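# Wheel cart through self-closing door into yellow bay

## Task

Move the utility cart through the self-closing door into the other room and park it in the yellow bay so that all four of its wheels are inside the tape, none touching it. The case of copy paper must lie in the cart's top tray without any part overhanging its edges. The door must be closed at the end. One or both robots may be used, and no robot may tip over or be left leaning, or the task fails.

## Robot and tools

Robots: r1 and r2 are identical Hello Robot Stretch 4 units. Each has an omni-wheel base, a lift that rides up a mast, and one arm that telescopes forward and ends in a wrist (yaw, pitch, roll) and a two-finger gripper. Each is about 1.6 m tall, and its base edge lies within 0.23 m of the base origin.

Frames: every number is in metres or radians. The base frame sits on the floor under the base centre, with x forward, y left and z up; hand_pose (a point between the open fingertips) is reported in it and may be slightly wrong. The odometry frame is the base frame where that robot started the scene. Each robot uses only its own frames, so the relative position of the two robots comes only from the camera images, lidar_m and wrist_depth_mm.

move: takes r1 and r2 (one object per robot; a robot left out keeps doing whatever it was doing), plus cameras and blocking. blocking must always be false; the call returns in about half a second while motion continues. Inside a robot's object:
- base: an offset from where the base last measured itself, never a pose. translate_m (forward positive, -2 to 2 m), strafe_m (left positive, -2 to 2 m) and rotate_rad (counter-clockwise positive, -3.2 to 3.2). Only translate_m and strafe_m may be combined, giving a straight diagonal drive with no turn.
- joints: absolute targets by name. lift_m 0 to 1.2; arm_m 0 to 0.55; wrist_yaw_rad -1.134 to 4.276 (0 points forward, positive is left, 3.14 is folded back); wrist_pitch_rad -1.117 to 4.259 (0 level, 1.57 pointing down); wrist_roll_rad -1.117 to 4.259 (positive is clockwise seen from behind the gripper); gripper_m -0.038 to 0.141, the fingertip gap, with a fixed bias up to 0.015. Targets past a range are clipped and reported; other bad values are refused.
- pace: "slow", "default", "fast" or "max" (base up to 0.1/0.3/0.4/0.6 m/s and 1/2/3/4 rad/s). A raised lift (above 0.2 m) lowers the base speed cap, to 0.3 m/s and 1 rad/s at full height.
- speeds: per-joint top speed instead of pace (not for gripper_m).
- contact_limits: 0 to 1 per motion (arm_m, lift_m, translate_m, strafe_m, rotate_rad), default 0.5, written only alongside that motion. A base limit carries over until the next base command.
- end_of_arm: "enable_torque" alone, to revive wrist or gripper motors that shut off.
All motions in one call begin at once. A new move only replaces the targets it names. A move with no action returns full state, all images and the scene number.

wait(seconds 0 to 10) returns state and ends early once any running move finishes. stop brakes everything on both robots; a braked joint may keep pressing on what it touches. zoom_image(camera, region [x0,y0,x1,y1] in pixels, max 504 by 504) enlarges the latest image of one camera. finished_scene(scene) ends the scene; the result must hold without robots. Cameras: r1_/r2_ head_camera, head_left_camera, head_right_camera, wrist_camera, or "all".

Results: each robot's state, then images in the order of the "pictures" line (images may lag the state slightly). "as last shown" marks robots not named; their statuses read "not commanded". The "move" line gives "done" or the worst status per robot; "earlier move" (via wait(0)) reports older moves. Statuses: done (base done means wheels turned enough, even if slipping), moving, off_target, contact_stop (the held-back part goes slack), time_out (target dropped), limit_stop_at_own_body, limit_stop_at_tilt (lean over 6 degrees; lift, arm and wheels go slack), torque_fault (motor limp until enable_torque). An unplanned stop blocks the rest of that reply's move, wait and finished_scene calls. on_its_own describes unrequested behaviour such as slack joints or a servo current outside its rest range.

Readings: lidar_m gives 12 distances in 30-degree sectors, first straight ahead, counting anticlockwise (4th left, 7th behind, 10th right); "-" means nothing seen or closer than 0.25 m. wrist_depth_mm is a 7x7 grid of depths, 100 to 2000 mm. base_odometry counts wheel turns only; a gap above about 0.1 rad between turned_by_wheels and turned_by_imu suggests a collision or slip. base_tilt (degrees, forward and right positive) has a fixed error up to 3. motor_effort is percent of maximum with peak in brackets; servo_current is mA.

Gripping: to hold, command a gap more than 0.015 below the object's width (about 0.06 below resists tugs); -0.02 or lower closes fully behind a handle. Open the fingers before turning the base or wrist while they hold a thin fixed rim. Self-collision risks: gripper over the base with the lift low, wrist tilted up while rolled or turned right, folded-back wrist tilting or rolling.

Avoid: any hard contact between the two robots (a base touching the other robot must not drive further; never close a gripper on the other robot's fingers); carrying over 1 kg with arm_m above 0.2 while driving or turning, especially fast; strong steady pushes or pulls with a high gripper; uneven travel when both robots hold one load (travel can differ by 3 cm per metre); drops, slams and hard hits on fixed or heavy things. The simulation keeps running between calls, and loose objects can occasionally be nudged.

Each tool is called by a JSON object that holds its "name" and its "arguments".

## Session

{"name": "move", "arguments": {}}

Scene clock: 0.00 s.
r1.base_odometry: x=+0.000 y=+0.000 heading=+0.000
r1.turned_by_wheels: +0.000
r1.turned_by_imu: +0.000
r1.base_tilt: forward=-1.6 right=+1.3
r1.lidar_m: 1.92 2.25 3.81 1.93 0.97 0.84 0.83 0.93 0.77 0.76 0.93 1.59
r1.base_status: not commanded
r1.joint_positions: lift_m=+0.127 arm_m=+0.000 wrist_yaw_rad=+3.089 wrist_pitch_rad=+0.002 wrist_roll_rad=+0.000 gripper_m=+0.056
r1.joint_status: not commanded
r1.measured_speeds: all 0
r1.motor_effort: lift_m=+20 arm_m=-4 wheel_0=+0 wheel_1=+1 wheel_2=+1
r1.servo_current: wrist_yaw_rad=39 wrist_pitch_rad=46 wrist_roll_rad=65 gripper_m=39
r1.hand_pose: x=-0.1125 y=+0.1024 z=+0.3046 quat_wxyz=(+0.026, -0.001, +0.000, +1.000) (m; r1's base frame)
r1.wrist_depth_mm: 137 138 - - - - - / 113 139 - - - - - / 117 140 224 - - - - / 137 161 - - - - - / - - - - - - - / - - 191 - 187 - - / 842 759 750 788 788 732 768
r2.base_odometry: x=+0.000 y=+0.000 heading=+0.000
r2.turned_by_wheels: +0.000
r2.turned_by_imu: +0.000
r2.base_tilt: forward=-0.6 right=+0.1
r2.lidar_m: 2.02 1.45 1.40 1.49 2.01 2.22 2.34 3.17 1.60 3.62 2.59 2.46
r2.base_status: not commanded
r2.joint_positions: lift_m=+0.295 arm_m=+0.000 wrist_yaw_rad=+3.133 wrist_pitch_rad=+0.002 wrist_roll_rad=+0.000 gripper_m=+0.056
r2.joint_status: not commanded
r2.measured_speeds: all 0
r2.motor_effort: lift_m=+18 arm_m=-4 wheel_0=+0 wheel_1=-1 wheel_2=+0
r2.servo_current: wrist_yaw_rad=46 wrist_pitch_rad=39 wrist_roll_rad=46 gripper_m=59
r2.hand_pose: x=-0.1167 y=+0.0898 z=+0.4727 quat_wxyz=(+0.004, -0.001, +0.000, +1.000) (m; r2's base frame)
r2.wrist_depth_mm: - 140 - - - - - / - 126 150 - - - - / - 130 185 - - - - / 144 143 272 - - - - / 229 - - - - - - / 226 1576 196 1576 190 1618 1464 / 226 1060 1138 - - 1025 1060
pictures: r1_head_camera, r1_head_left_camera, r1_head_right_camera, r1_wrist_camera, r2_head_camera, r2_head_left_camera, r2_head_right_camera, r2_wrist_camera
Images, in order (width x height): r1_head_camera 420x560, r1_head_left_camera 420x672, r1_head_right_camera 420x672, r1_wrist_camera 616x392, r2_head_camera 420x560, r2_head_left_camera 420x672, r2_head_right_camera 420x672, r2_wrist_camera 616x392.

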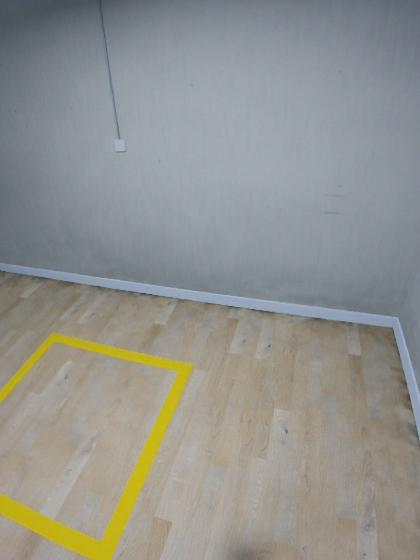

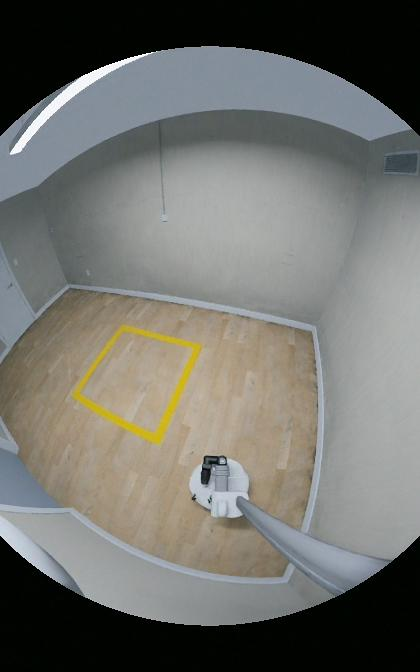

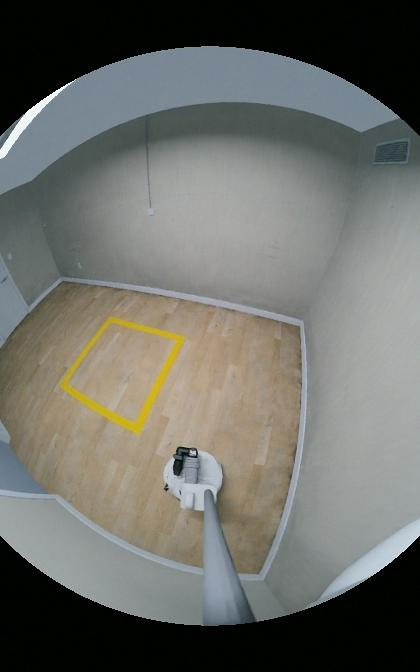

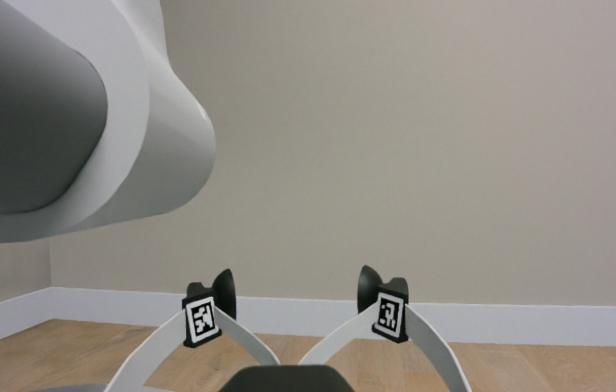

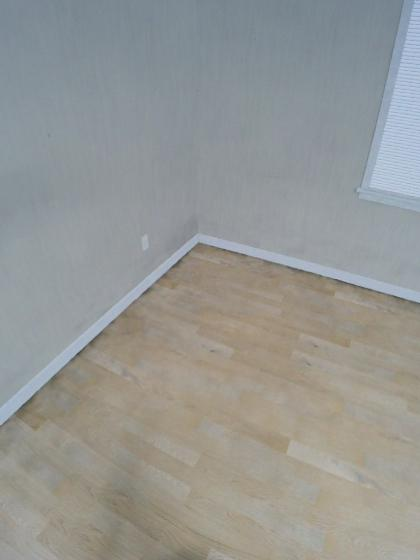

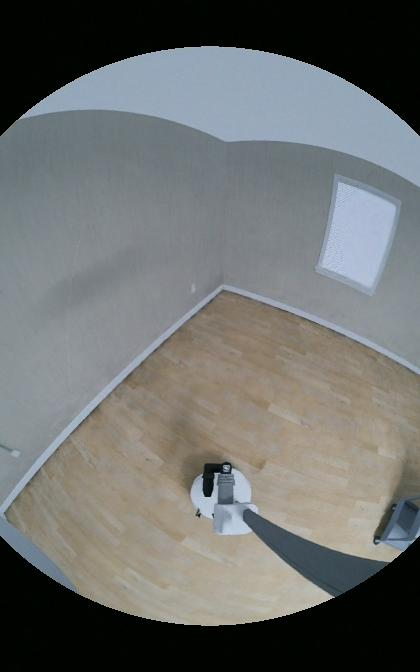

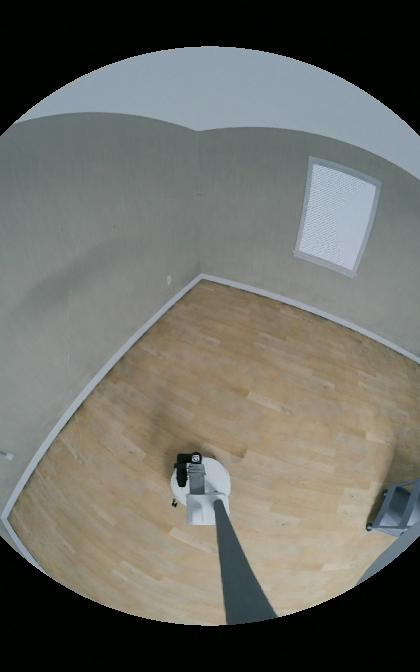

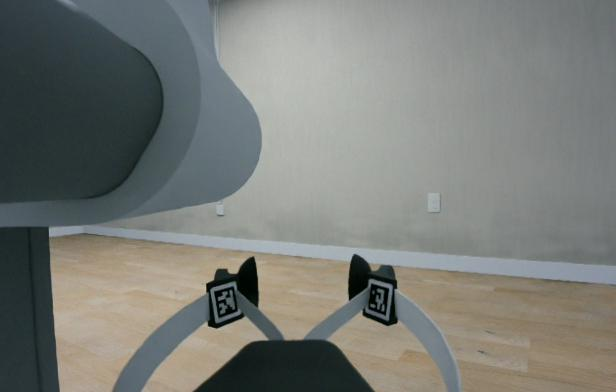

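{"name": "move", "arguments": {"blocking": false, "r1": {"base": {"rotate_rad": 1.4}}, "r2": {"base": {"rotate_rad": -1.5}}}}

{"name": "wait", "arguments": {"seconds": 1.2, "cameras": ["r1_head_camera", "r1_head_left_camera", "r2_head_camera", "r2_head_left_camera", "r2_head_right_camera"]}}

Scene clock: 4.47 s.
move: r1 moving; r2 moving
r1.base_odometry: x=+0.000 y=+0.000 heading=+0.252
r1.turned_by_wheels: +0.252
r1.turned_by_imu: +0.252
r1.base_tilt: forward=-1.6 right=+1.2
r1.lidar_m: 1.98 2.71 3.66 1.25 0.89 0.80 0.87 0.80 0.77 0.82 1.11 1.92
r1.base_status: rotate_rad moving
r1.joint_positions: lift_m=+0.127 arm_m=+0.000 wrist_yaw_rad=+3.089 wrist_pitch_rad=+0.002 wrist_roll_rad=+0.000 gripper_m=+0.056
r1.joint_status: not commanded
r1.measured_speeds: translate_m=-0.001 strafe_m=-0.001 rotate_rad=+0.980 lift_m=+0.000 arm_m=+0.000 wrist_yaw_rad=+0.000 wrist_pitch_rad=+0.000 wrist_roll_rad=+0.000
r1.motor_effort: lift_m=+20(20) arm_m=-4(4) wheel_0=-8(9) wheel_1=-6(9) wheel_2=-7(7)
r1.servo_current: wrist_yaw_rad=59(59) wrist_pitch_rad=39(46) wrist_roll_rad=46(59) gripper_m=39(39)
r1.hand_pose: x=-0.1125 y=+0.1024 z=+0.3046 quat_wxyz=(+0.026, -0.001, +0.000, +1.000) (m; r1's base frame)
r1.wrist_depth_mm: 136 138 - - - - - / 113 139 - - - - - / 114 140 226 - - - - / 137 160 - - - - - / - - - - - - - / - 1060 190 - 187 - - / 778 750 750 798 750 699 732
r2.base_odometry: x=+0.000 y=+0.000 heading=-0.252
r2.turned_by_wheels: -0.252
r2.turned_by_imu: -0.244
r2.base_tilt: forward=-0.7 right=+0.1
r2.lidar_m: 2.52 1.62 1.40 1.40 1.67 2.23 2.24 2.64 1.59 1.63 2.93 2.49
r2.base_status: rotate_rad moving
r2.joint_positions: lift_m=+0.295 arm_m=+0.000 wrist_yaw_rad=+3.133 wrist_pitch_rad=+0.002 wrist_roll_rad=+0.000 gripper_m=+0.056
r2.joint_status: not commanded
r2.measured_speeds: translate_m=+0.000 strafe_m=+0.000 rotate_rad=-0.974 lift_m=+0.000 arm_m=+0.000 wrist_yaw_rad=+0.000 wrist_pitch_rad=+0.000 wrist_roll_rad=+0.000
r2.motor_effort: lift_m=+18(18) arm_m=-4(4) wheel_0=+8(9) wheel_1=+8(10) wheel_2=+9(11)
r2.servo_current: wrist_yaw_rad=33(52) wrist_pitch_rad=39(46) wrist_roll_rad=52(52) gripper_m=39(59)
r2.hand_pose: x=-0.1167 y=+0.0898 z=+0.4727 quat_wxyz=(+0.004, -0.001, +0.000, +1.000) (m; r2's base frame)
r2.wrist_depth_mm: - 141 - - - - - / - 127 150 - - - - / - 130 184 - - - - / 144 143 272 - - - - / 229 - - - - - - / 227 1576 196 1576 190 1661 1464 / 226 1060 1138 - - 1060 1060
pictures: none

Scene clock: 5.67 s.
earlier move: r1 moving; r2 moving
r1.base_odometry: x=+0.000 y=+0.000 heading=+1.399
r1.turned_by_wheels: +1.148
r1.turned_by_imu: +1.154
r1.base_tilt: forward=-1.6 right=+1.3
r1.lidar_m: 2.69 1.14 0.86 0.83 0.89 0.80 0.77 0.83 1.22 1.93 2.04 2.96
r1.base_status: rotate_rad moving
r1.joint_positions: lift_m=+0.127 arm_m=+0.000 wrist_yaw_rad=+3.089 wrist_pitch_rad=+0.002 wrist_roll_rad=+0.000 gripper_m=+0.056
r1.joint_status: not commanded
r1.measured_speeds: all 0
r1.motor_effort: lift_m=+20(20) arm_m=-4(4) wheel_0=-2(10) wheel_1=-2(9) wheel_2=-2(8)
r1.servo_current: wrist_yaw_rad=59(59) wrist_pitch_rad=46(52) wrist_roll_rad=65(65) gripper_m=39(46)
r1.hand_pose: x=-0.1125 y=+0.1024 z=+0.3046 quat_wxyz=(+0.026, -0.001, +0.000, +1.000) (m; r1's base frame)
r1.wrist_depth_mm: 136 138 - - - - - / 113 139 - - - - - / 117 140 229 - - - - / 137 162 - - - - - / - - - - - - - / - - 191 - 187 - - / 788 699 750 143 750 778 809
r2.base_odometry: x=+0.000 y=+0.000 heading=-1.499
r2.turned_by_wheels: -1.247
r2.turned_by_imu: -1.214
r2.base_tilt: forward=-0.7 right=+0.1
r2.lidar_m: 3.33 2.55 2.46 1.91 1.44 1.38 1.54 2.22 2.22 2.38 3.48 1.61
r2.base_status: rotate_rad moving
r2.joint_positions: lift_m=+0.295 arm_m=+0.000 wrist_yaw_rad=+3.133 wrist_pitch_rad=+0.002 wrist_roll_rad=+0.000 gripper_m=+0.056
r2.joint_status: not commanded
r2.measured_speeds: translate_m=+0.000 strafe_m=+0.001 rotate_rad=-0.090 lift_m=+0.000 arm_m=+0.000 wrist_yaw_rad=+0.000 wrist_pitch_rad=+0.000 wrist_roll_rad=+0.000
r2.motor_effort: lift_m=+18(18) arm_m=-4(4) wheel_0=+5(11) wheel_1=+3(11) wheel_2=+4(11)
r2.servo_current: wrist_yaw_rad=39(59) wrist_pitch_rad=33(46) wrist_roll_rad=46(52) gripper_m=46(59)
r2.hand_pose: x=-0.1167 y=+0.0898 z=+0.4727 quat_wxyz=(+0.004, -0.001, +0.000, +1.000) (m; r2's base frame)
r2.wrist_depth_mm: - 140 - - - - - / - 127 141 - - - - / - 129 185 - - - - / 144 143 264 - - - - / 229 - - - - - - / 228 1576 196 1430 190 - - / 227 1060 1160 - - 1025 1060
wait: 1.20 s; no rest
pictures: r1_head_camera, r1_head_left_camera, r2_head_camera, r2_head_left_camera, r2_head_right_camera
Images, in order (width x height): r1_head_camera 420x560, r1_head_left_camera 420x672, r2_head_camera 420x560, r2_head_left_camera 420x672, r2_head_right_camera 420x672.

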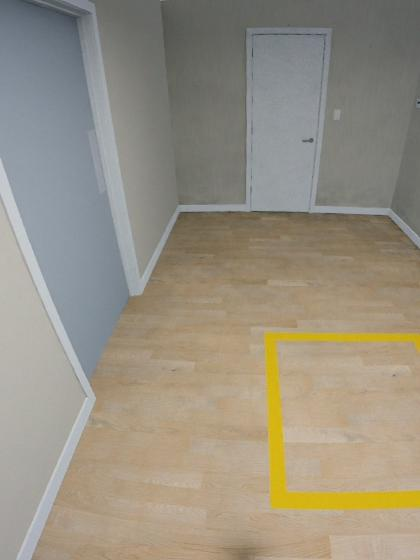

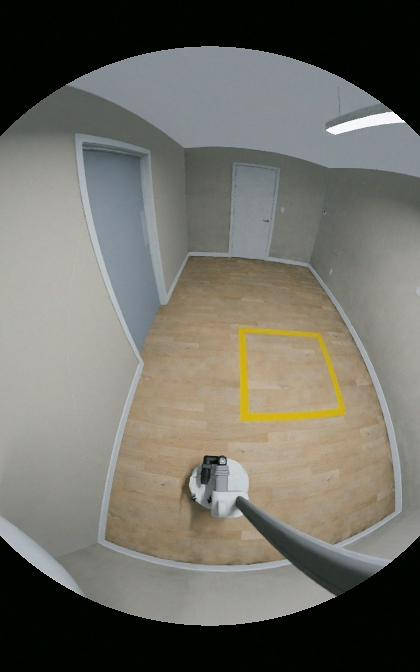

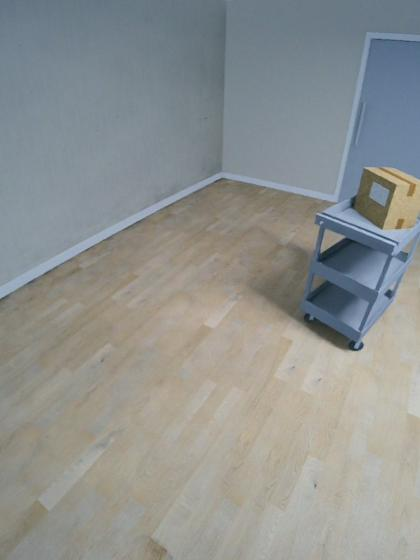

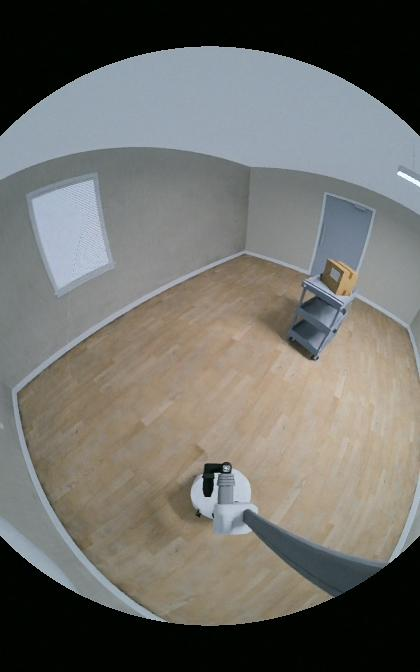

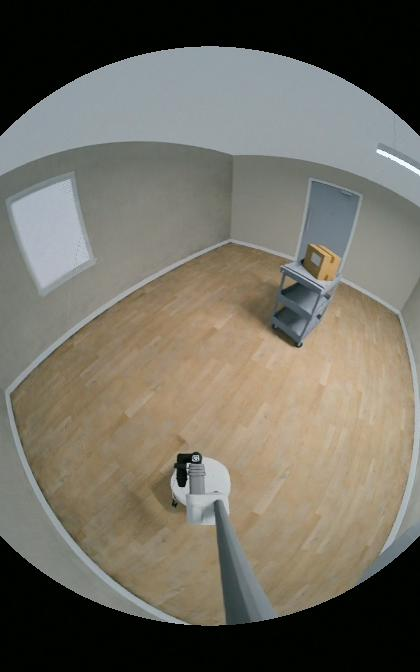

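{"name": "zoom_image", "arguments": {"camera": "r2_head_camera", "region": [270, 20, 420, 220]}}

{"name": "zoom_image", "arguments": {"camera": "r2_head_right_camera", "region": [260, 160, 380, 360]}}

{"name": "zoom_image", "arguments": {"camera": "r1_head_left_camera", "region": [60, 120, 200, 370]}}

{"name": "zoom_image", "arguments": {"camera": "r1_head_camera", "region": [0, 0, 180, 400]}}

Scaled by 2.520 from the camera's 420x560 image, which has a finer 1200x1600 frame.

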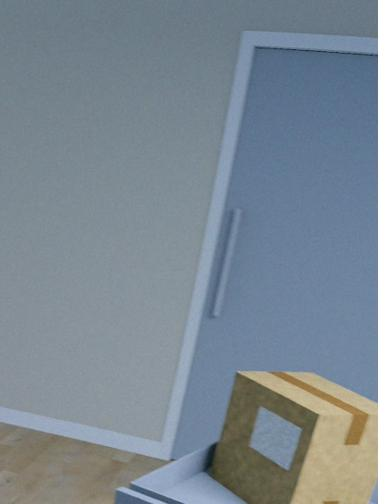

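Scaled by 2.520 from the camera's 420x672 image, which has a finer 600x960 frame.

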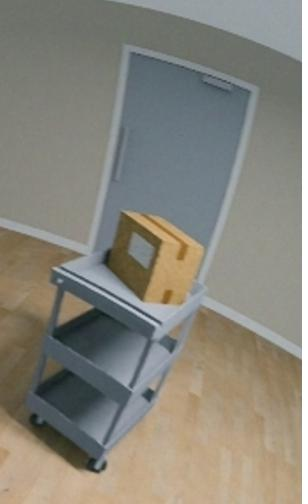

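Scaled by 2.016 from the camera's 420x672 image, which has a finer 600x960 frame.

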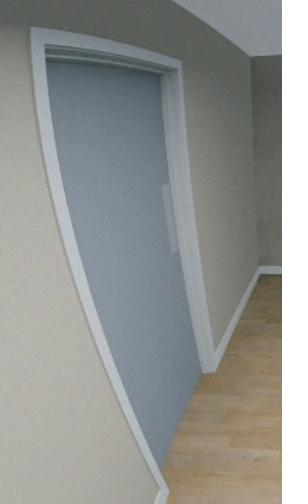

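Scaled by 1.260 from the camera's 420x560 image, which has a finer 600x800 frame.

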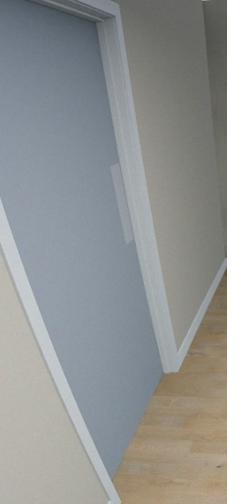

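{"name": "zoom_image", "arguments": {"camera": "r2_head_camera", "region": [290, 140, 420, 360]}}

Scaled by 2.291 from the camera's 420x560 image, which has a finer 1200x1600 frame.

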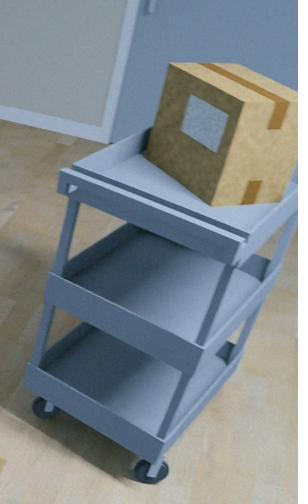

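{"name": "move", "arguments": {"blocking": false, "r2": {"base": {"rotate_rad": -0.6}, "joints": {"lift_m": 0.6}}, "r1": {"base": {"translate_m": 0.5}}}}

{"name": "wait", "arguments": {"seconds": 1.5, "cameras": ["r2_head_camera", "r2_head_left_camera", "r2_head_right_camera", "r1_head_camera"]}}

Scene clock: 44.70 s.
earlier move: r1 done; r2 done
move: r1 moving; r2 moving
r1.base_odometry: x=+0.005 y=+0.031 heading=+1.400
r1.turned_by_wheels: +0.000
r1.turned_by_imu: +0.000
r1.base_tilt: forward=-1.6 right=+1.3
r1.lidar_m: 2.64 1.13 0.84 0.83 0.88 0.82 0.80 0.85 1.27 1.92 2.07 2.96
r1.base_status: translate_m moving
r1.joint_positions: lift_m=+0.127 arm_m=+0.000 wrist_yaw_rad=+3.089 wrist_pitch_rad=+0.002 wrist_roll_rad=+0.000 gripper_m=+0.056
r1.joint_status: not commanded
r1.measured_speeds: translate_m=+0.120 strafe_m=-0.001 rotate_rad=-0.001 lift_m=+0.000 arm_m=+0.000 wrist_yaw_rad=+0.000 wrist_pitch_rad=+0.000 wrist_roll_rad=+0.000
r1.motor_effort: lift_m=+20(20) arm_m=-4(4) wheel_0=+6(10) wheel_1=+4(7) wheel_2=-9(9)
r1.servo_current: wrist_yaw_rad=33(59) wrist_pitch_rad=39(46) wrist_roll_rad=46(65) gripper_m=46(46)
r1.hand_pose: x=-0.1125 y=+0.1024 z=+0.3046 quat_wxyz=(+0.026, -0.001, +0.000, +1.000) (m; r1's base frame)
r1.wrist_depth_mm: 136 139 - - - - - / 113 139 - - - - - / 117 140 225 - - - - / 137 162 - - - - - / - - - - - - - / - - 190 - 188 - - / 842 759 759 798 788 778 820
r2.base_odometry: x=+0.000 y=+0.000 heading=-1.752
r2.turned_by_wheels: -0.253
r2.turned_by_imu: -0.245
r2.base_tilt: forward=-0.6 right=+0.1
r2.lidar_m: 1.72 2.80 2.47 2.50 1.58 1.40 1.39 1.74 2.21 2.25 2.75 1.60
r2.base_status: rotate_rad moving
r2.joint_positions: lift_m=+0.333 arm_m=+0.000 wrist_yaw_rad=+3.133 wrist_pitch_rad=+0.002 wrist_roll_rad=+0.000 gripper_m=+0.056
r2.joint_status: lift_m moving
r2.measured_speeds: translate_m=+0.000 strafe_m=+0.000 rotate_rad=-0.976 lift_m=+0.146 arm_m=+0.000 wrist_yaw_rad=+0.000 wrist_pitch_rad=+0.000 wrist_roll_rad=+0.000
r2.motor_effort: lift_m=+23(23) arm_m=-4(4) wheel_0=+7(12) wheel_1=+10(10) wheel_2=+10(10)
r2.servo_current: wrist_yaw_rad=52(59) wrist_pitch_rad=39(46) wrist_roll_rad=52(59) gripper_m=46(52)
r2.hand_pose: x=-0.1167 y=+0.0898 z=+0.5103 quat_wxyz=(+0.004, -0.001, +0.000, +1.000) (m; r2's base frame)
r2.wrist_depth_mm: - 141 - - - - - / - 127 142 - - - - / - 130 185 - - - - / 144 144 207 - - - - / 229 - - - - - - / 228 1708 195 171 190 - - / 226 1138 1205 - - 1078 1078
pictures: none

Scene clock: 46.20 s.
earlier move: r1 moving; r2 moving
r1.base_odometry: x=+0.069 y=+0.401 heading=+1.400
r1.turned_by_wheels: +0.000
r1.turned_by_imu: +0.000
r1.base_tilt: forward=-1.6 right=+1.3
r1.lidar_m: 2.56 1.22 0.82 0.81 0.87 1.20 1.18 1.24 1.85 1.97 2.10 3.02
r1.base_status: translate_m moving
r1.joint_positions: lift_m=+0.127 arm_m=+0.000 wrist_yaw_rad=+3.089 wrist_pitch_rad=+0.002 wrist_roll_rad=+0.000 gripper_m=+0.056
r1.joint_status: not commanded
r1.measured_speeds: translate_m=+0.219 strafe_m=+0.000 rotate_rad=+0.002 lift_m=+0.000 arm_m=+0.000 wrist_yaw_rad=+0.000 wrist_pitch_rad=+0.000 wrist_roll_rad=+0.000
r1.motor_effort: lift_m=+20(20) arm_m=-4(4) wheel_0=+3(10) wheel_1=+3(7) wheel_2=+0(11)
r1.servo_current: wrist_yaw_rad=52(65) wrist_pitch_rad=39(52) wrist_roll_rad=39(65) gripper_m=39(52)
r1.hand_pose: x=-0.1125 y=+0.1024 z=+0.3046 quat_wxyz=(+0.026, -0.001, +0.000, +1.000) (m; r1's base frame)
r1.wrist_depth_mm: 136 139 - - - - - / 113 139 - - - - - / 118 140 229 - - - - / 137 162 - - - - - / - - - - - - - / 1078 1098 190 1078 187 1138 1008 / 854 741 750 809 788 768 820
r2.base_odometry: x=+0.000 y=+0.000 heading=-2.099
r2.turned_by_wheels: -0.347
r2.turned_by_imu: -0.338
r2.base_tilt: forward=-0.7 right=+0.1
r2.lidar_m: 1.63 3.57 2.62 2.49 1.98 1.48 1.39 1.48 2.07 2.22 2.34 3.21
r2.base_status: done
r2.joint_positions: lift_m=+0.600 arm_m=+0.000 wrist_yaw_rad=+3.133 wrist_pitch_rad=+0.002 wrist_roll_rad=+0.000 gripper_m=+0.056
r2.joint_status: lift_m moving
r2.measured_speeds: translate_m=+0.000 strafe_m=+0.000 rotate_rad=+0.000 lift_m=+0.009 arm_m=+0.000 wrist_yaw_rad=+0.000 wrist_pitch_rad=+0.000 wrist_roll_rad=+0.000
r2.motor_effort: lift_m=+20(26) arm_m=-4(4) wheel_0=+3(12) wheel_1=+1(10) wheel_2=+3(10)
r2.servo_current: wrist_yaw_rad=52(65) wrist_pitch_rad=39(46) wrist_roll_rad=46(59) gripper_m=46(52)
r2.hand_pose: x=-0.1167 y=+0.0898 z=+0.7774 quat_wxyz=(+0.004, -0.001, +0.000, +1.000) (m; r2's base frame)
r2.wrist_depth_mm: - 141 - - - - - / - 126 142 - - - - / - 129 184 - - - - / 144 143 217 - - - - / 219 - - - - - - / 220 - 189 - 188 - - / 224 - - - - - -
wait: 1.50 s; no rest
pictures: r1_head_camera, r2_head_camera, r2_head_left_camera, r2_head_right_camera
Images, in order (width x height): r1_head_camera 420x560, r2_head_camera 420x560, r2_head_left_camera 420x672, r2_head_right_camera 420x672.

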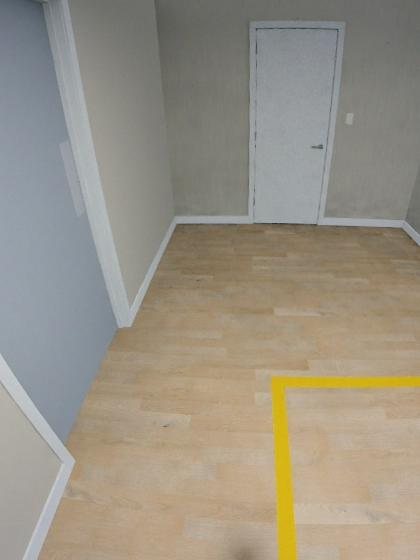

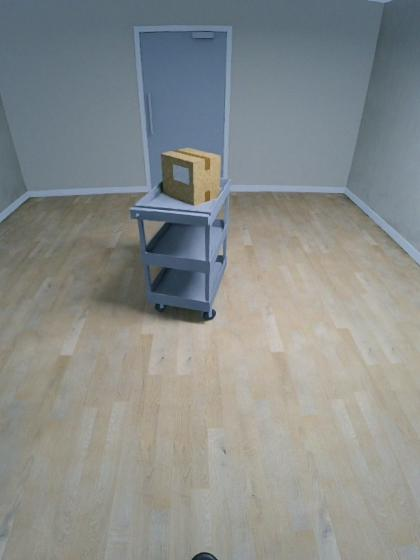

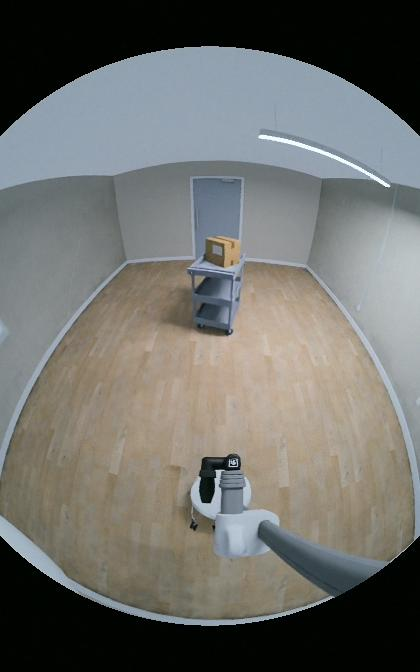

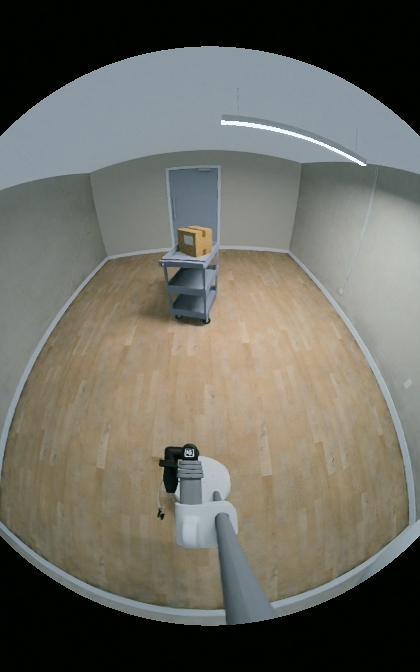

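{"name": "move", "arguments": {"blocking": false, "r2": {"base": {"translate_m": 0.85}}, "r1": {"base": {"translate_m": 0.75}, "joints": {"lift_m": 0.5}}}}

{"name": "wait", "arguments": {"seconds": 3, "cameras": ["r2_head_camera", "r2_head_left_camera", "r2_head_right_camera", "r1_head_camera"]}}

Scene clock: 147.27 s.
earlier move: r1 done; r2 done
move: r1 moving; r2 moving
r1.base_odometry: x=+0.090 y=+0.524 heading=+1.400
r1.turned_by_wheels: +0.000
r1.turned_by_imu: +0.000
r1.base_tilt: forward=-1.6 right=+1.3
r1.lidar_m: 2.55 1.21 0.82 0.80 0.84 1.26 1.29 1.40 2.03 1.97 2.08 3.05
r1.base_status: translate_m moving
r1.joint_positions: lift_m=+0.164 arm_m=+0.000 wrist_yaw_rad=+3.089 wrist_pitch_rad=+0.002 wrist_roll_rad=+0.000 gripper_m=+0.056
r1.joint_status: lift_m moving
r1.measured_speeds: translate_m=+0.121 strafe_m=-0.001 rotate_rad=+0.003 lift_m=+0.146 arm_m=+0.000 wrist_yaw_rad=+0.000 wrist_pitch_rad=+0.000 wrist_roll_rad=+0.000
r1.motor_effort: lift_m=+28(28) arm_m=-4(4) wheel_0=+6(8) wheel_1=+6(7) wheel_2=-9(9)
r1.servo_current: wrist_yaw_rad=59(65) wrist_pitch_rad=52(52) wrist_roll_rad=39(65) gripper_m=46(46)
r1.hand_pose: x=-0.1125 y=+0.1024 z=+0.3421 quat_wxyz=(+0.026, -0.001, +0.000, +1.000) (m; r1's base frame)
r1.wrist_depth_mm: - 138 - - - - - / 112 139 - - - - - / 116 139 220 - - - - / 137 157 - - - - - / - - - - - - - / 1160 1205 190 1182 188 1281 1025 / 917 820 820 878 866 842 904
r2.base_odometry: x=-0.016 y=-0.027 heading=-2.099
r2.turned_by_wheels: +0.000
r2.turned_by_imu: +0.001
r2.base_tilt: forward=-0.7 right=+0.1
r2.lidar_m: 1.58 3.55 2.58 2.48 2.03 1.49 1.43 1.51 2.12 2.23 2.33 3.23
r2.base_status: translate_m moving
r2.joint_positions: lift_m=+0.600 arm_m=+0.000 wrist_yaw_rad=+3.133 wrist_pitch_rad=+0.002 wrist_roll_rad=+0.000 gripper_m=+0.056
r2.joint_status: all done
r2.measured_speeds: translate_m=+0.121 strafe_m=+0.001 rotate_rad=-0.001 lift_m=+0.000 arm_m=+0.000 wrist_yaw_rad=+0.000 wrist_pitch_rad=+0.000 wrist_roll_rad=+0.000
r2.motor_effort: lift_m=+21(21) arm_m=-4(4) wheel_0=+5(11) wheel_1=+5(8) wheel_2=-11(12)
r2.servo_current: wrist_yaw_rad=46(52) wrist_pitch_rad=46(46) wrist_roll_rad=52(59) gripper_m=46(52)
r2.hand_pose: x=-0.1167 y=+0.0898 z=+0.7775 quat_wxyz=(+0.004, -0.001, +0.000, +1.000) (m; r2's base frame)
r2.wrist_depth_mm: - 140 - - - - - / - 126 141 - - - - / - 129 183 - - - - / 144 143 216 - - - - / 220 - - - - - - / 219 - 189 - 189 - - / 224 123 - - - - -
pictures: none

Scene clock: 150.27 s.
earlier move: r1 moving; r2 moving
r1.base_odometry: x=+0.212 y=+1.227 heading=+1.400
r1.turned_by_wheels: +0.000
r1.turned_by_imu: +0.000
r1.base_tilt: forward=-1.6 right=+1.3
r1.lidar_m: 2.38 1.13 0.86 0.74 0.80 1.19 2.01 2.16 2.06 2.00 2.14 2.75
r1.base_status: translate_m moving
r1.joint_positions: lift_m=+0.500 arm_m=+0.000 wrist_yaw_rad=+3.089 wrist_pitch_rad=+0.002 wrist_roll_rad=+0.000 gripper_m=+0.056
r1.joint_status: all done
r1.measured_speeds: translate_m=+0.052 strafe_m=+0.000 rotate_rad=+0.001 lift_m=+0.000 arm_m=+0.000 wrist_yaw_rad=+0.000 wrist_pitch_rad=+0.000 wrist_roll_rad=+0.000
r1.motor_effort: lift_m=+25(29) arm_m=-4(4) wheel_0=+1(8) wheel_1=+1(7) wheel_2=-2(11)
r1.servo_current: wrist_yaw_rad=33(72) wrist_pitch_rad=39(52) wrist_roll_rad=39(78) gripper_m=46(52)
r1.hand_pose: x=-0.1125 y=+0.1024 z=+0.6771 quat_wxyz=(+0.026, -0.001, +0.000, +1.000) (m; r1's base frame)
r1.wrist_depth_mm: 136 138 - - - - - / 113 139 - - - - - / 114 139 268 - - - - / 137 163 - - - - - / - - - - - - - / - - 194 - 187 - - / 1708 1537 1464 153 1576 - -
r2.base_odometry: x=-0.410 y=-0.704 heading=-2.099
r2.turned_by_wheels: +0.000
r2.turned_by_imu: +0.001
r2.base_tilt: forward=-0.6 right=+0.1
r2.lidar_m: 0.79 0.93 2.62 2.49 2.59 2.31 2.22 2.31 2.31 2.23 2.33 3.27
r2.base_status: translate_m moving
r2.joint_positions: lift_m=+0.600 arm_m=+0.000 wrist_yaw_rad=+3.133 wrist_pitch_rad=+0.002 wrist_roll_rad=+0.000 gripper_m=+0.056
r2.joint_status: all done
r2.measured_speeds: translate_m=+0.137 strafe_m=+0.001 rotate_rad=-0.003 lift_m=+0.000 arm_m=+0.000 wrist_yaw_rad=+0.000 wrist_pitch_rad=+0.000 wrist_roll_rad=+0.000
r2.motor_effort: lift_m=+21(21) arm_m=-4(4) wheel_0=+1(11) wheel_1=+3(9) wheel_2=-5(14)
r2.servo_current: wrist_yaw_rad=46(59) wrist_pitch_rad=46(46) wrist_roll_rad=46(65) gripper_m=52(59)
r2.hand_pose: x=-0.1167 y=+0.0898 z=+0.7775 quat_wxyz=(+0.004, -0.001, +0.000, +1.000) (m; r2's base frame)
r2.wrist_depth_mm: - 141 - - - - - / - 126 149 - - - - / - 129 183 - - - - / 144 144 270 - - - - / 229 - - - - - - / 226 - 196 - 191 - - / 224 1661 1808 - - 1661 1661
wait: 3.00 s; no rest
pictures: r1_head_camera, r2_head_camera, r2_head_left_camera, r2_head_right_camera
Images, in order (width x height): r1_head_camera 420x560, r2_head_camera 420x560, r2_head_left_camera 420x672, r2_head_right_camera 420x672.

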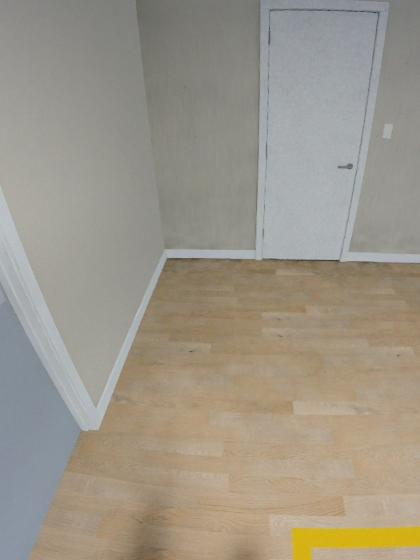

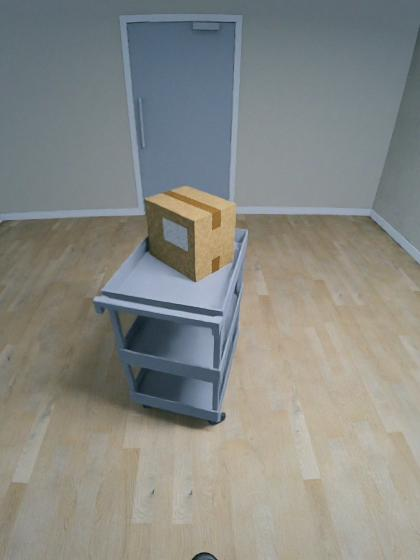

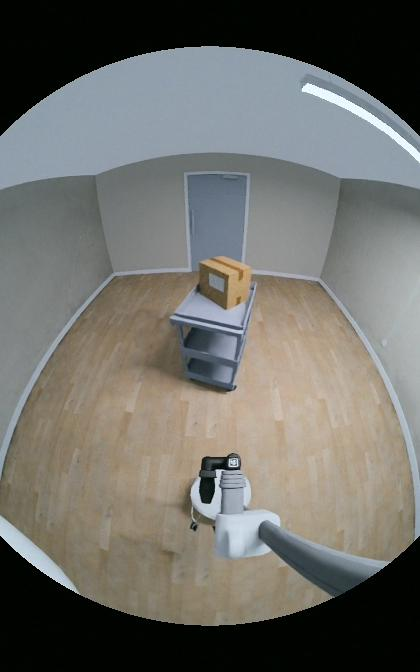

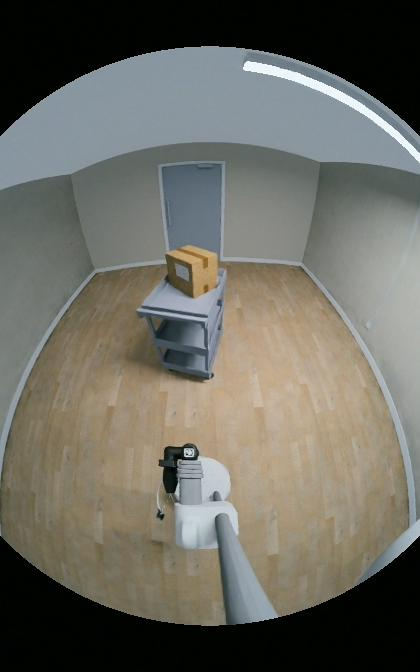

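{"name": "zoom_image", "arguments": {"camera": "r2_head_camera", "region": [80, 170, 280, 430]}}

{"name": "zoom_image", "arguments": {"camera": "r2_head_right_camera", "region": [120, 230, 240, 390]}}

Scaled by 1.938 from the camera's 420x560 image, which has a finer 1200x1600 frame.

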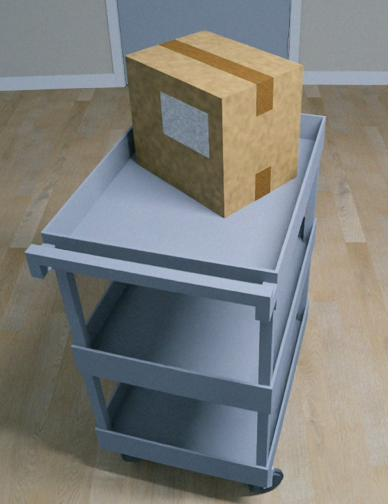

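Scaled by 3.150 from the camera's 420x672 image, which has a finer 600x960 frame.

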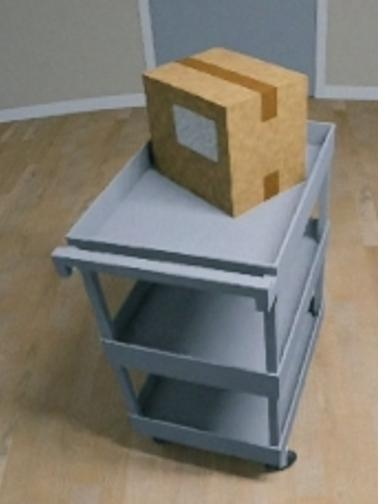

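{"name": "move", "arguments": {"blocking": false, "r2": {"base": {"strafe_m": -0.95}, "joints": {"lift_m": 0.85}, "pace": "fast"}, "r1": {"base": {"rotate_rad": 1.48}, "joints": {"lift_m": 0.75, "wrist_yaw_rad": 0, "gripper_m": -0.02}}}}

{"name": "wait", "arguments": {"seconds": 2.8, "cameras": ["r2_head_camera", "r2_head_left_camera", "r1_head_camera", "r1_head_left_camera"]}}

Scene clock: 223.27 s.
earlier move: r1 done; r2 done
move: r1 moving; r2 moving
r1.base_odometry: x=+0.213 y=+1.232 heading=+1.652
r1.turned_by_wheels: +0.252
r1.turned_by_imu: +0.252
r1.base_tilt: forward=-1.6 right=+1.3
r1.lidar_m: 1.42 0.95 0.84 0.76 0.92 1.74 2.02 2.31 2.03 2.04 2.45 2.66
r1.base_status: rotate_rad moving
r1.joint_positions: lift_m=+0.537 arm_m=+0.000 wrist_yaw_rad=+2.503 wrist_pitch_rad=+0.002 wrist_roll_rad=+0.000 gripper_m=+0.037
r1.joint_status: lift_m moving; wrist_yaw_rad moving; gripper_m moving
r1.measured_speeds: translate_m=-0.001 strafe_m=+0.000 rotate_rad=+0.979 lift_m=+0.146 arm_m=+0.000 wrist_yaw_rad=-1.820 wrist_pitch_rad=+0.000 wrist_roll_rad=+0.000
r1.motor_effort: lift_m=+27(27) arm_m=-4(4) wheel_0=-7(8) wheel_1=-8(8) wheel_2=-6(7)
r1.servo_current: wrist_yaw_rad=85(130) wrist_pitch_rad=39(52) wrist_roll_rad=46(72) gripper_m=104(104)
r1.hand_pose: x=-0.0084 y=+0.2422 z=+0.7150 quat_wxyz=(+0.314, -0.001, +0.000, +0.949) (m; r1's base frame)
r1.wrist_depth_mm: - - - - - - - / - - - - - - - / - - - - - - - / - - - - - - - / - - - - - - - / - - 196 - 187 - - / 1661 1576 1576 158 151 - -
r2.base_odometry: x=-0.478 y=-0.705 heading=-2.099
r2.turned_by_wheels: +0.000
r2.turned_by_imu: +0.001
r2.base_tilt: forward=-0.7 right=+0.1
r2.lidar_m: 0.76 0.86 2.65 2.54 2.64 2.33 2.24 2.35 2.25 2.17 2.30 3.12
r2.base_status: strafe_m moving
r2.joint_positions: lift_m=+0.663 arm_m=+0.000 wrist_yaw_rad=+3.133 wrist_pitch_rad=+0.002 wrist_roll_rad=+0.000 gripper_m=+0.056
r2.joint_status: lift_m moving
r2.measured_speeds: translate_m=+0.001 strafe_m=-0.225 rotate_rad=-0.007 lift_m=+0.243 arm_m=+0.000 wrist_yaw_rad=+0.000 wrist_pitch_rad=+0.000 wrist_roll_rad=+0.000
r2.motor_effort: lift_m=+23(27) arm_m=-4(4) wheel_0=+13(15) wheel_1=-14(14) wheel_2=-2(4)
r2.servo_current: wrist_yaw_rad=46(59) wrist_pitch_rad=39(46) wrist_roll_rad=52(65) gripper_m=46(52)
r2.hand_pose: x=-0.1167 y=+0.0898 z=+0.8407 quat_wxyz=(+0.004, -0.001, +0.000, +1.000) (m; r2's base frame)
r2.wrist_depth_mm: - 141 - - - - - / - 127 151 - - - - / - 130 185 - - - - / 144 143 264 - - - - / 229 - - - - - - / 227 - 196 - 191 - - / 226 1808 1921 - - 1808 1756
pictures: none

Scene clock: 225.10 s.
earlier move: r1 done; r2 moving
r1.base_odometry: x=+0.213 y=+1.232 heading=+2.880
r1.turned_by_wheels: +1.228
r1.turned_by_imu: +1.235
r1.base_tilt: forward=-1.5 right=+1.3
r1.lidar_m: 0.79 0.75 1.07 2.00 2.06 2.12 2.01 2.12 2.84 2.69 1.12 0.90
r1.base_status: done
r1.joint_positions: lift_m=+0.749 arm_m=+0.000 wrist_yaw_rad=+0.003 wrist_pitch_rad=+0.002 wrist_roll_rad=+0.000 gripper_m=-0.019
r1.joint_status: all done
r1.measured_speeds: all 0
r1.motor_effort: lift_m=+25(29) arm_m=-4(4) wheel_0=-4(9) wheel_1=-2(9) wheel_2=-1(8)
r1.servo_current: wrist_yaw_rad=20(130) wrist_pitch_rad=33(52) wrist_roll_rad=52(72) gripper_m=46(124)
r1.hand_pose: x=+0.4596 y=-0.0866 z=+0.9271 quat_wxyz=(+1.000, +0.000, +0.001, +0.001) (m; r1's base frame)
r1.wrist_depth_mm: - 591 - - - - - / 530 597 - - - - - / 525 597 - - - - - / 525 591 - - - - - / 535 603 - - - - - / 539 569 183 198 170 - - / - 140 163 147 144 - -
r2.base_odometry: x=-1.086 y=-0.351 heading=-2.099
r2.turned_by_wheels: +0.000
r2.turned_by_imu: +0.000
r2.base_tilt: forward=-0.7 right=+0.0
r2.lidar_m: 3.53 1.03 1.13 3.24 3.20 2.35 2.25 2.12 1.55 1.47 1.55 2.13
r2.base_status: strafe_m moving
r2.joint_positions: lift_m=+0.850 arm_m=+0.000 wrist_yaw_rad=+3.133 wrist_pitch_rad=+0.002 wrist_roll_rad=+0.000 gripper_m=+0.056
r2.joint_status: all done
r2.measured_speeds: translate_m=+0.001 strafe_m=-0.399 rotate_rad=-0.003 lift_m=+0.000 arm_m=+0.000 wrist_yaw_rad=+0.000 wrist_pitch_rad=+0.000 wrist_roll_rad=+0.000
r2.motor_effort: lift_m=+21(27) arm_m=-4(4) wheel_0=+4(16) wheel_1=-8(15) wheel_2=-1(4)
r2.servo_current: wrist_yaw_rad=39(59) wrist_pitch_rad=46(46) wrist_roll_rad=39(65) gripper_m=39(59)
r2.hand_pose: x=-0.1167 y=+0.0898 z=+1.0275 quat_wxyz=(+0.004, -0.001, +0.000, +1.000) (m; r2's base frame)
r2.wrist_depth_mm: - 141 - - - - - / - 126 150 - - - - / - 129 184 - - - - / 144 143 272 - - - - / 229 - - - - - - / 228 - 196 - 191 - - / 224 - - - - - -
wait: 1.83 of 2.8 s (r1 has come to rest)
pictures: r1_head_camera, r1_head_left_camera, r2_head_camera, r2_head_left_camera
Images, in order (width x height): r1_head_camera 420x560, r1_head_left_camera 420x672, r2_head_camera 420x560, r2_head_left_camera 420x672.

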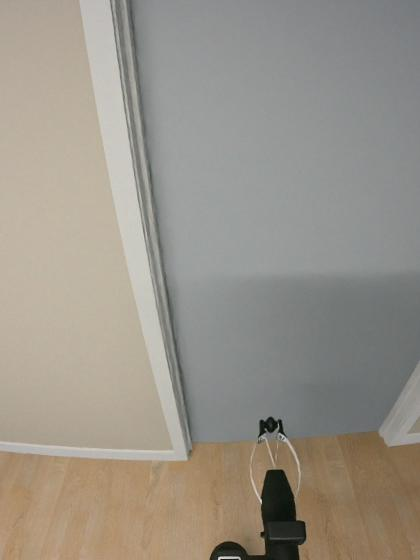

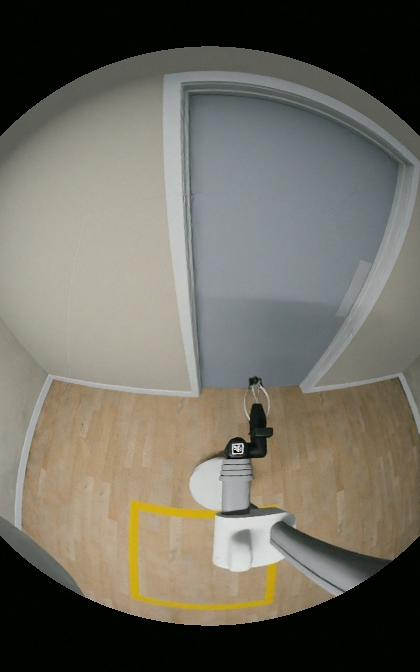

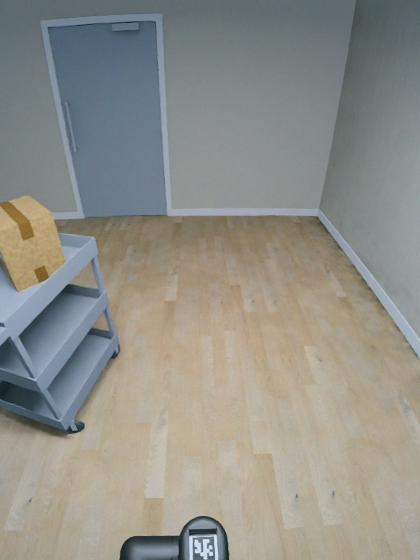

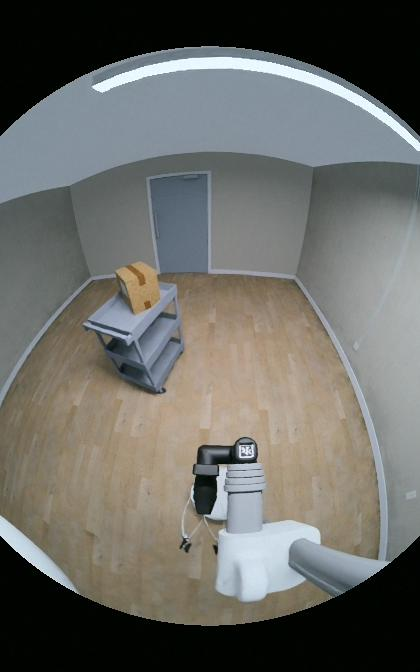

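{"name": "move", "arguments": {"blocking": false, "r2": {"base": {"rotate_rad": 0.85}, "joints": {"lift_m": 0.8, "wrist_yaw_rad": 0, "wrist_roll_rad": 1.57, "gripper_m": 0.12}}, "r1": {"base": {"strafe_m": -0.15}, "joints": {"arm_m": 0.2}}}}

{"name": "wait", "arguments": {"seconds": 2.0, "cameras": ["r2_head_camera", "r2_head_left_camera", "r2_wrist_camera", "r1_head_camera", "r1_wrist_camera"]}}

Scene clock: 291.70 s.
earlier move: r2 done
move: r1 moving; r2 moving
r1.base_odometry: x=+0.222 y=+1.267 heading=+2.880
r1.turned_by_wheels: +0.000
r1.turned_by_imu: -0.001
r1.base_tilt: forward=-1.6 right=+1.3
r1.lidar_m: 0.82 0.77 1.08 2.05 2.13 2.10 2.00 2.10 2.82 2.67 1.12 0.88
r1.base_status: strafe_m moving
r1.joint_positions: lift_m=+0.749 arm_m=+0.051 wrist_yaw_rad=+0.003 wrist_pitch_rad=+0.002 wrist_roll_rad=+0.000 gripper_m=-0.019
r1.joint_status: arm_m moving
r1.measured_speeds: translate_m=+0.001 strafe_m=-0.141 rotate_rad=-0.004 lift_m=+0.000 arm_m=+0.195 wrist_yaw_rad=+0.000 wrist_pitch_rad=+0.000 wrist_roll_rad=+0.000
r1.motor_effort: lift_m=+25(25) arm_m=+4(7) wheel_0=+9(10) wheel_1=-9(11) wheel_2=+0(1)
r1.servo_current: wrist_yaw_rad=52(59) wrist_pitch_rad=39(52) wrist_roll_rad=52(72) gripper_m=52(59)
r1.hand_pose: x=+0.5101 y=-0.0866 z=+0.9271 quat_wxyz=(+1.000, +0.000, +0.001, +0.001) (m; r1's base frame)
r1.wrist_depth_mm: 525 - - - - - - / 539 - - - - - - / 530 - - - - - - / 535 - - - - - - / 525 - - - - - - / 530 - 183 198 170 - - / 521 140 163 147 144 - -
r2.base_odometry: x=-1.249 y=-0.256 heading=-1.847
r2.turned_by_wheels: +0.252
r2.turned_by_imu: +0.245
r2.base_tilt: forward=-0.7 right=+0.1
r2.lidar_m: 1.45 1.18 3.44 3.42 2.64 2.25 2.29 1.52 1.29 1.28 1.51 2.61
r2.base_status: rotate_rad moving
r2.joint_positions: lift_m=+0.815 arm_m=+0.000 wrist_yaw_rad=+2.569 wrist_pitch_rad=+0.002 wrist_roll_rad=+0.589 gripper_m=+0.075
r2.joint_status: lift_m moving; wrist_yaw_rad moving; wrist_roll_rad moving; gripper_m moving
r2.measured_speeds: translate_m=-0.002 strafe_m=+0.000 rotate_rad=+0.976 lift_m=-0.099 arm_m=+0.000 wrist_yaw_rad=-1.746 wrist_pitch_rad=+0.000 wrist_roll_rad=+1.820
r2.motor_effort: lift_m=+14(23) arm_m=-4(4) wheel_0=-7(11) wheel_1=-9(10) wheel_2=-11(12)
r2.servo_current: wrist_yaw_rad=91(150) wrist_pitch_rad=39(39) wrist_roll_rad=91(111) gripper_m=91(98)
r2.hand_pose: x=-0.0240 y=+0.2298 z=+0.9928 quat_wxyz=(+0.271, +0.081, +0.279, +0.918) (m; r2's base frame)
r2.wrist_depth_mm: - - - - - - - / - - - - - - - / - - - - - - - / - - - - - - - / - - - - - - 1983 / - - 190 - 189 1863 1537 / - - - - 1921 1499 1336
pictures: none

Scene clock: 292.93 s.
earlier move: r1 done; r2 moving
r1.base_odometry: x=+0.251 y=+1.377 heading=+2.880
r1.turned_by_wheels: +0.000
r1.turned_by_imu: -0.001
r1.base_tilt: forward=-1.6 right=+1.3
r1.lidar_m: 0.85 0.82 1.04 2.15 2.24 2.09 2.00 2.11 2.67 2.54 1.16 0.88
r1.base_status: done
r1.joint_positions: lift_m=+0.750 arm_m=+0.200 wrist_yaw_rad=+0.003 wrist_pitch_rad=+0.002 wrist_roll_rad=+0.000 gripper_m=-0.019
r1.joint_status: all done
r1.measured_speeds: all 0
r1.motor_effort: lift_m=+25(25) arm_m=+5(7) wheel_0=+0(10) wheel_1=-1(11) wheel_2=+0(1)
r1.servo_current: wrist_yaw_rad=46(65) wrist_pitch_rad=46(52) wrist_roll_rad=65(72) gripper_m=52(59)
r1.hand_pose: x=+0.6594 y=-0.0866 z=+0.9271 quat_wxyz=(+1.000, +0.000, +0.001, +0.001) (m; r1's base frame)
r1.wrist_depth_mm: 424 424 430 430 433 433 436 / 427 424 433 430 436 439 442 / 427 427 427 436 433 439 442 / 427 433 424 436 436 439 442 / 430 433 430 436 436 442 445 / 430 433 436 199 439 442 442 / 433 433 180 183 162 445 445
r2.base_odometry: x=-1.249 y=-0.256 heading=-1.249
r2.turned_by_wheels: +0.598
r2.turned_by_imu: +0.583
r2.base_tilt: forward=-0.7 right=+0.0
r2.lidar_m: 1.17 3.42 3.43 2.53 2.27 2.29 1.46 1.29 1.30 1.59 2.97 1.39
r2.base_status: done
r2.joint_positions: lift_m=+0.800 arm_m=+0.000 wrist_yaw_rad=+0.427 wrist_pitch_rad=+0.002 wrist_roll_rad=+1.568 gripper_m=+0.120
r2.joint_status: lift_m moving; wrist_yaw_rad moving; wrist_roll_rad moving; the others done
r2.measured_speeds: translate_m=+0.000 strafe_m=+0.000 rotate_rad=+0.000 lift_m=+0.000 arm_m=+0.000 wrist_yaw_rad=-1.740 wrist_pitch_rad=+0.000 wrist_roll_rad=+0.000
r2.motor_effort: lift_m=+16(23) arm_m=-4(4) wheel_0=-3(11) wheel_1=-3(10) wheel_2=-5(13)
r2.servo_current: wrist_yaw_rad=111(156) wrist_pitch_rad=39(46) wrist_roll_rad=72(111) gripper_m=52(111)
r2.hand_pose: x=+0.4696 y=+0.0400 z=+0.9781 quat_wxyz=(+0.692, +0.690, +0.150, +0.150) (m; r2's base frame)
r2.wrist_depth_mm: - - - - 878 866 - / - - - - - 1863 1281 / - - - - - 1983 1366 / - - - - - - 1366 / - - - - - 1808 1336 / - - 198 - 213 1756 1366 / - - - - - - 1397
wait: 1.23 of 2 s (r1 has come to rest)
pictures: r1_head_camera, r1_wrist_camera, r2_head_camera, r2_head_left_camera, r2_wrist_camera
Images, in order (width x height): r1_head_camera 420x560, r1_wrist_camera 616x392, r2_head_camera 420x560, r2_head_left_camera 420x672, r2_wrist_camera 616x392.

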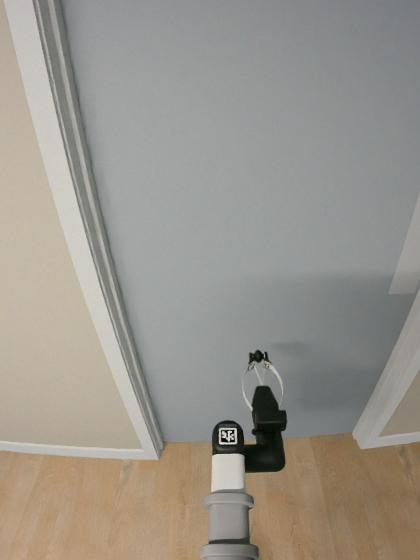

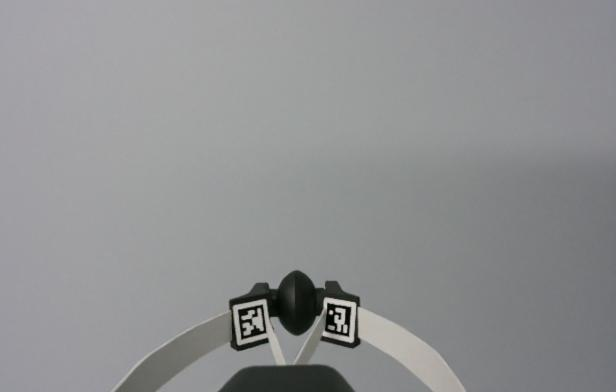

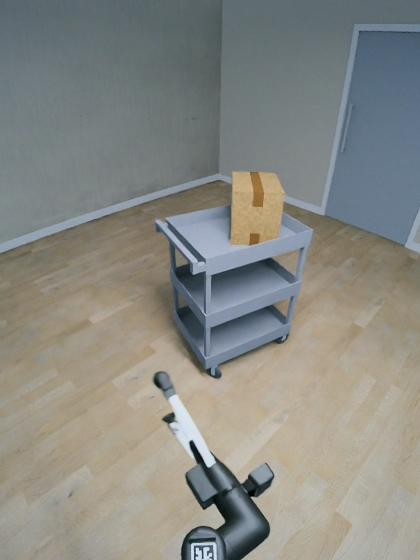

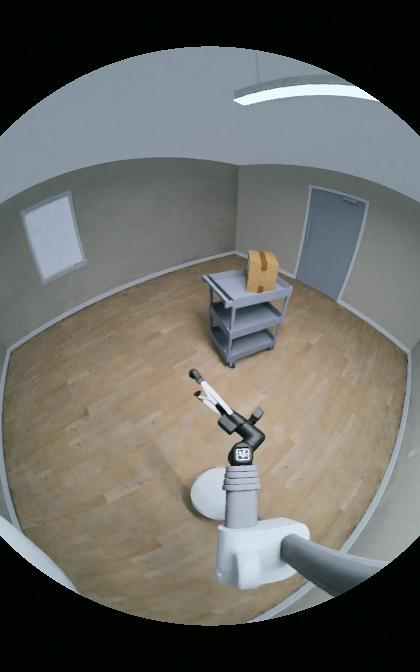

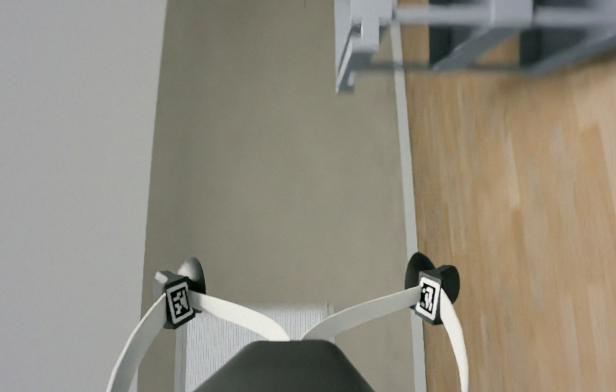

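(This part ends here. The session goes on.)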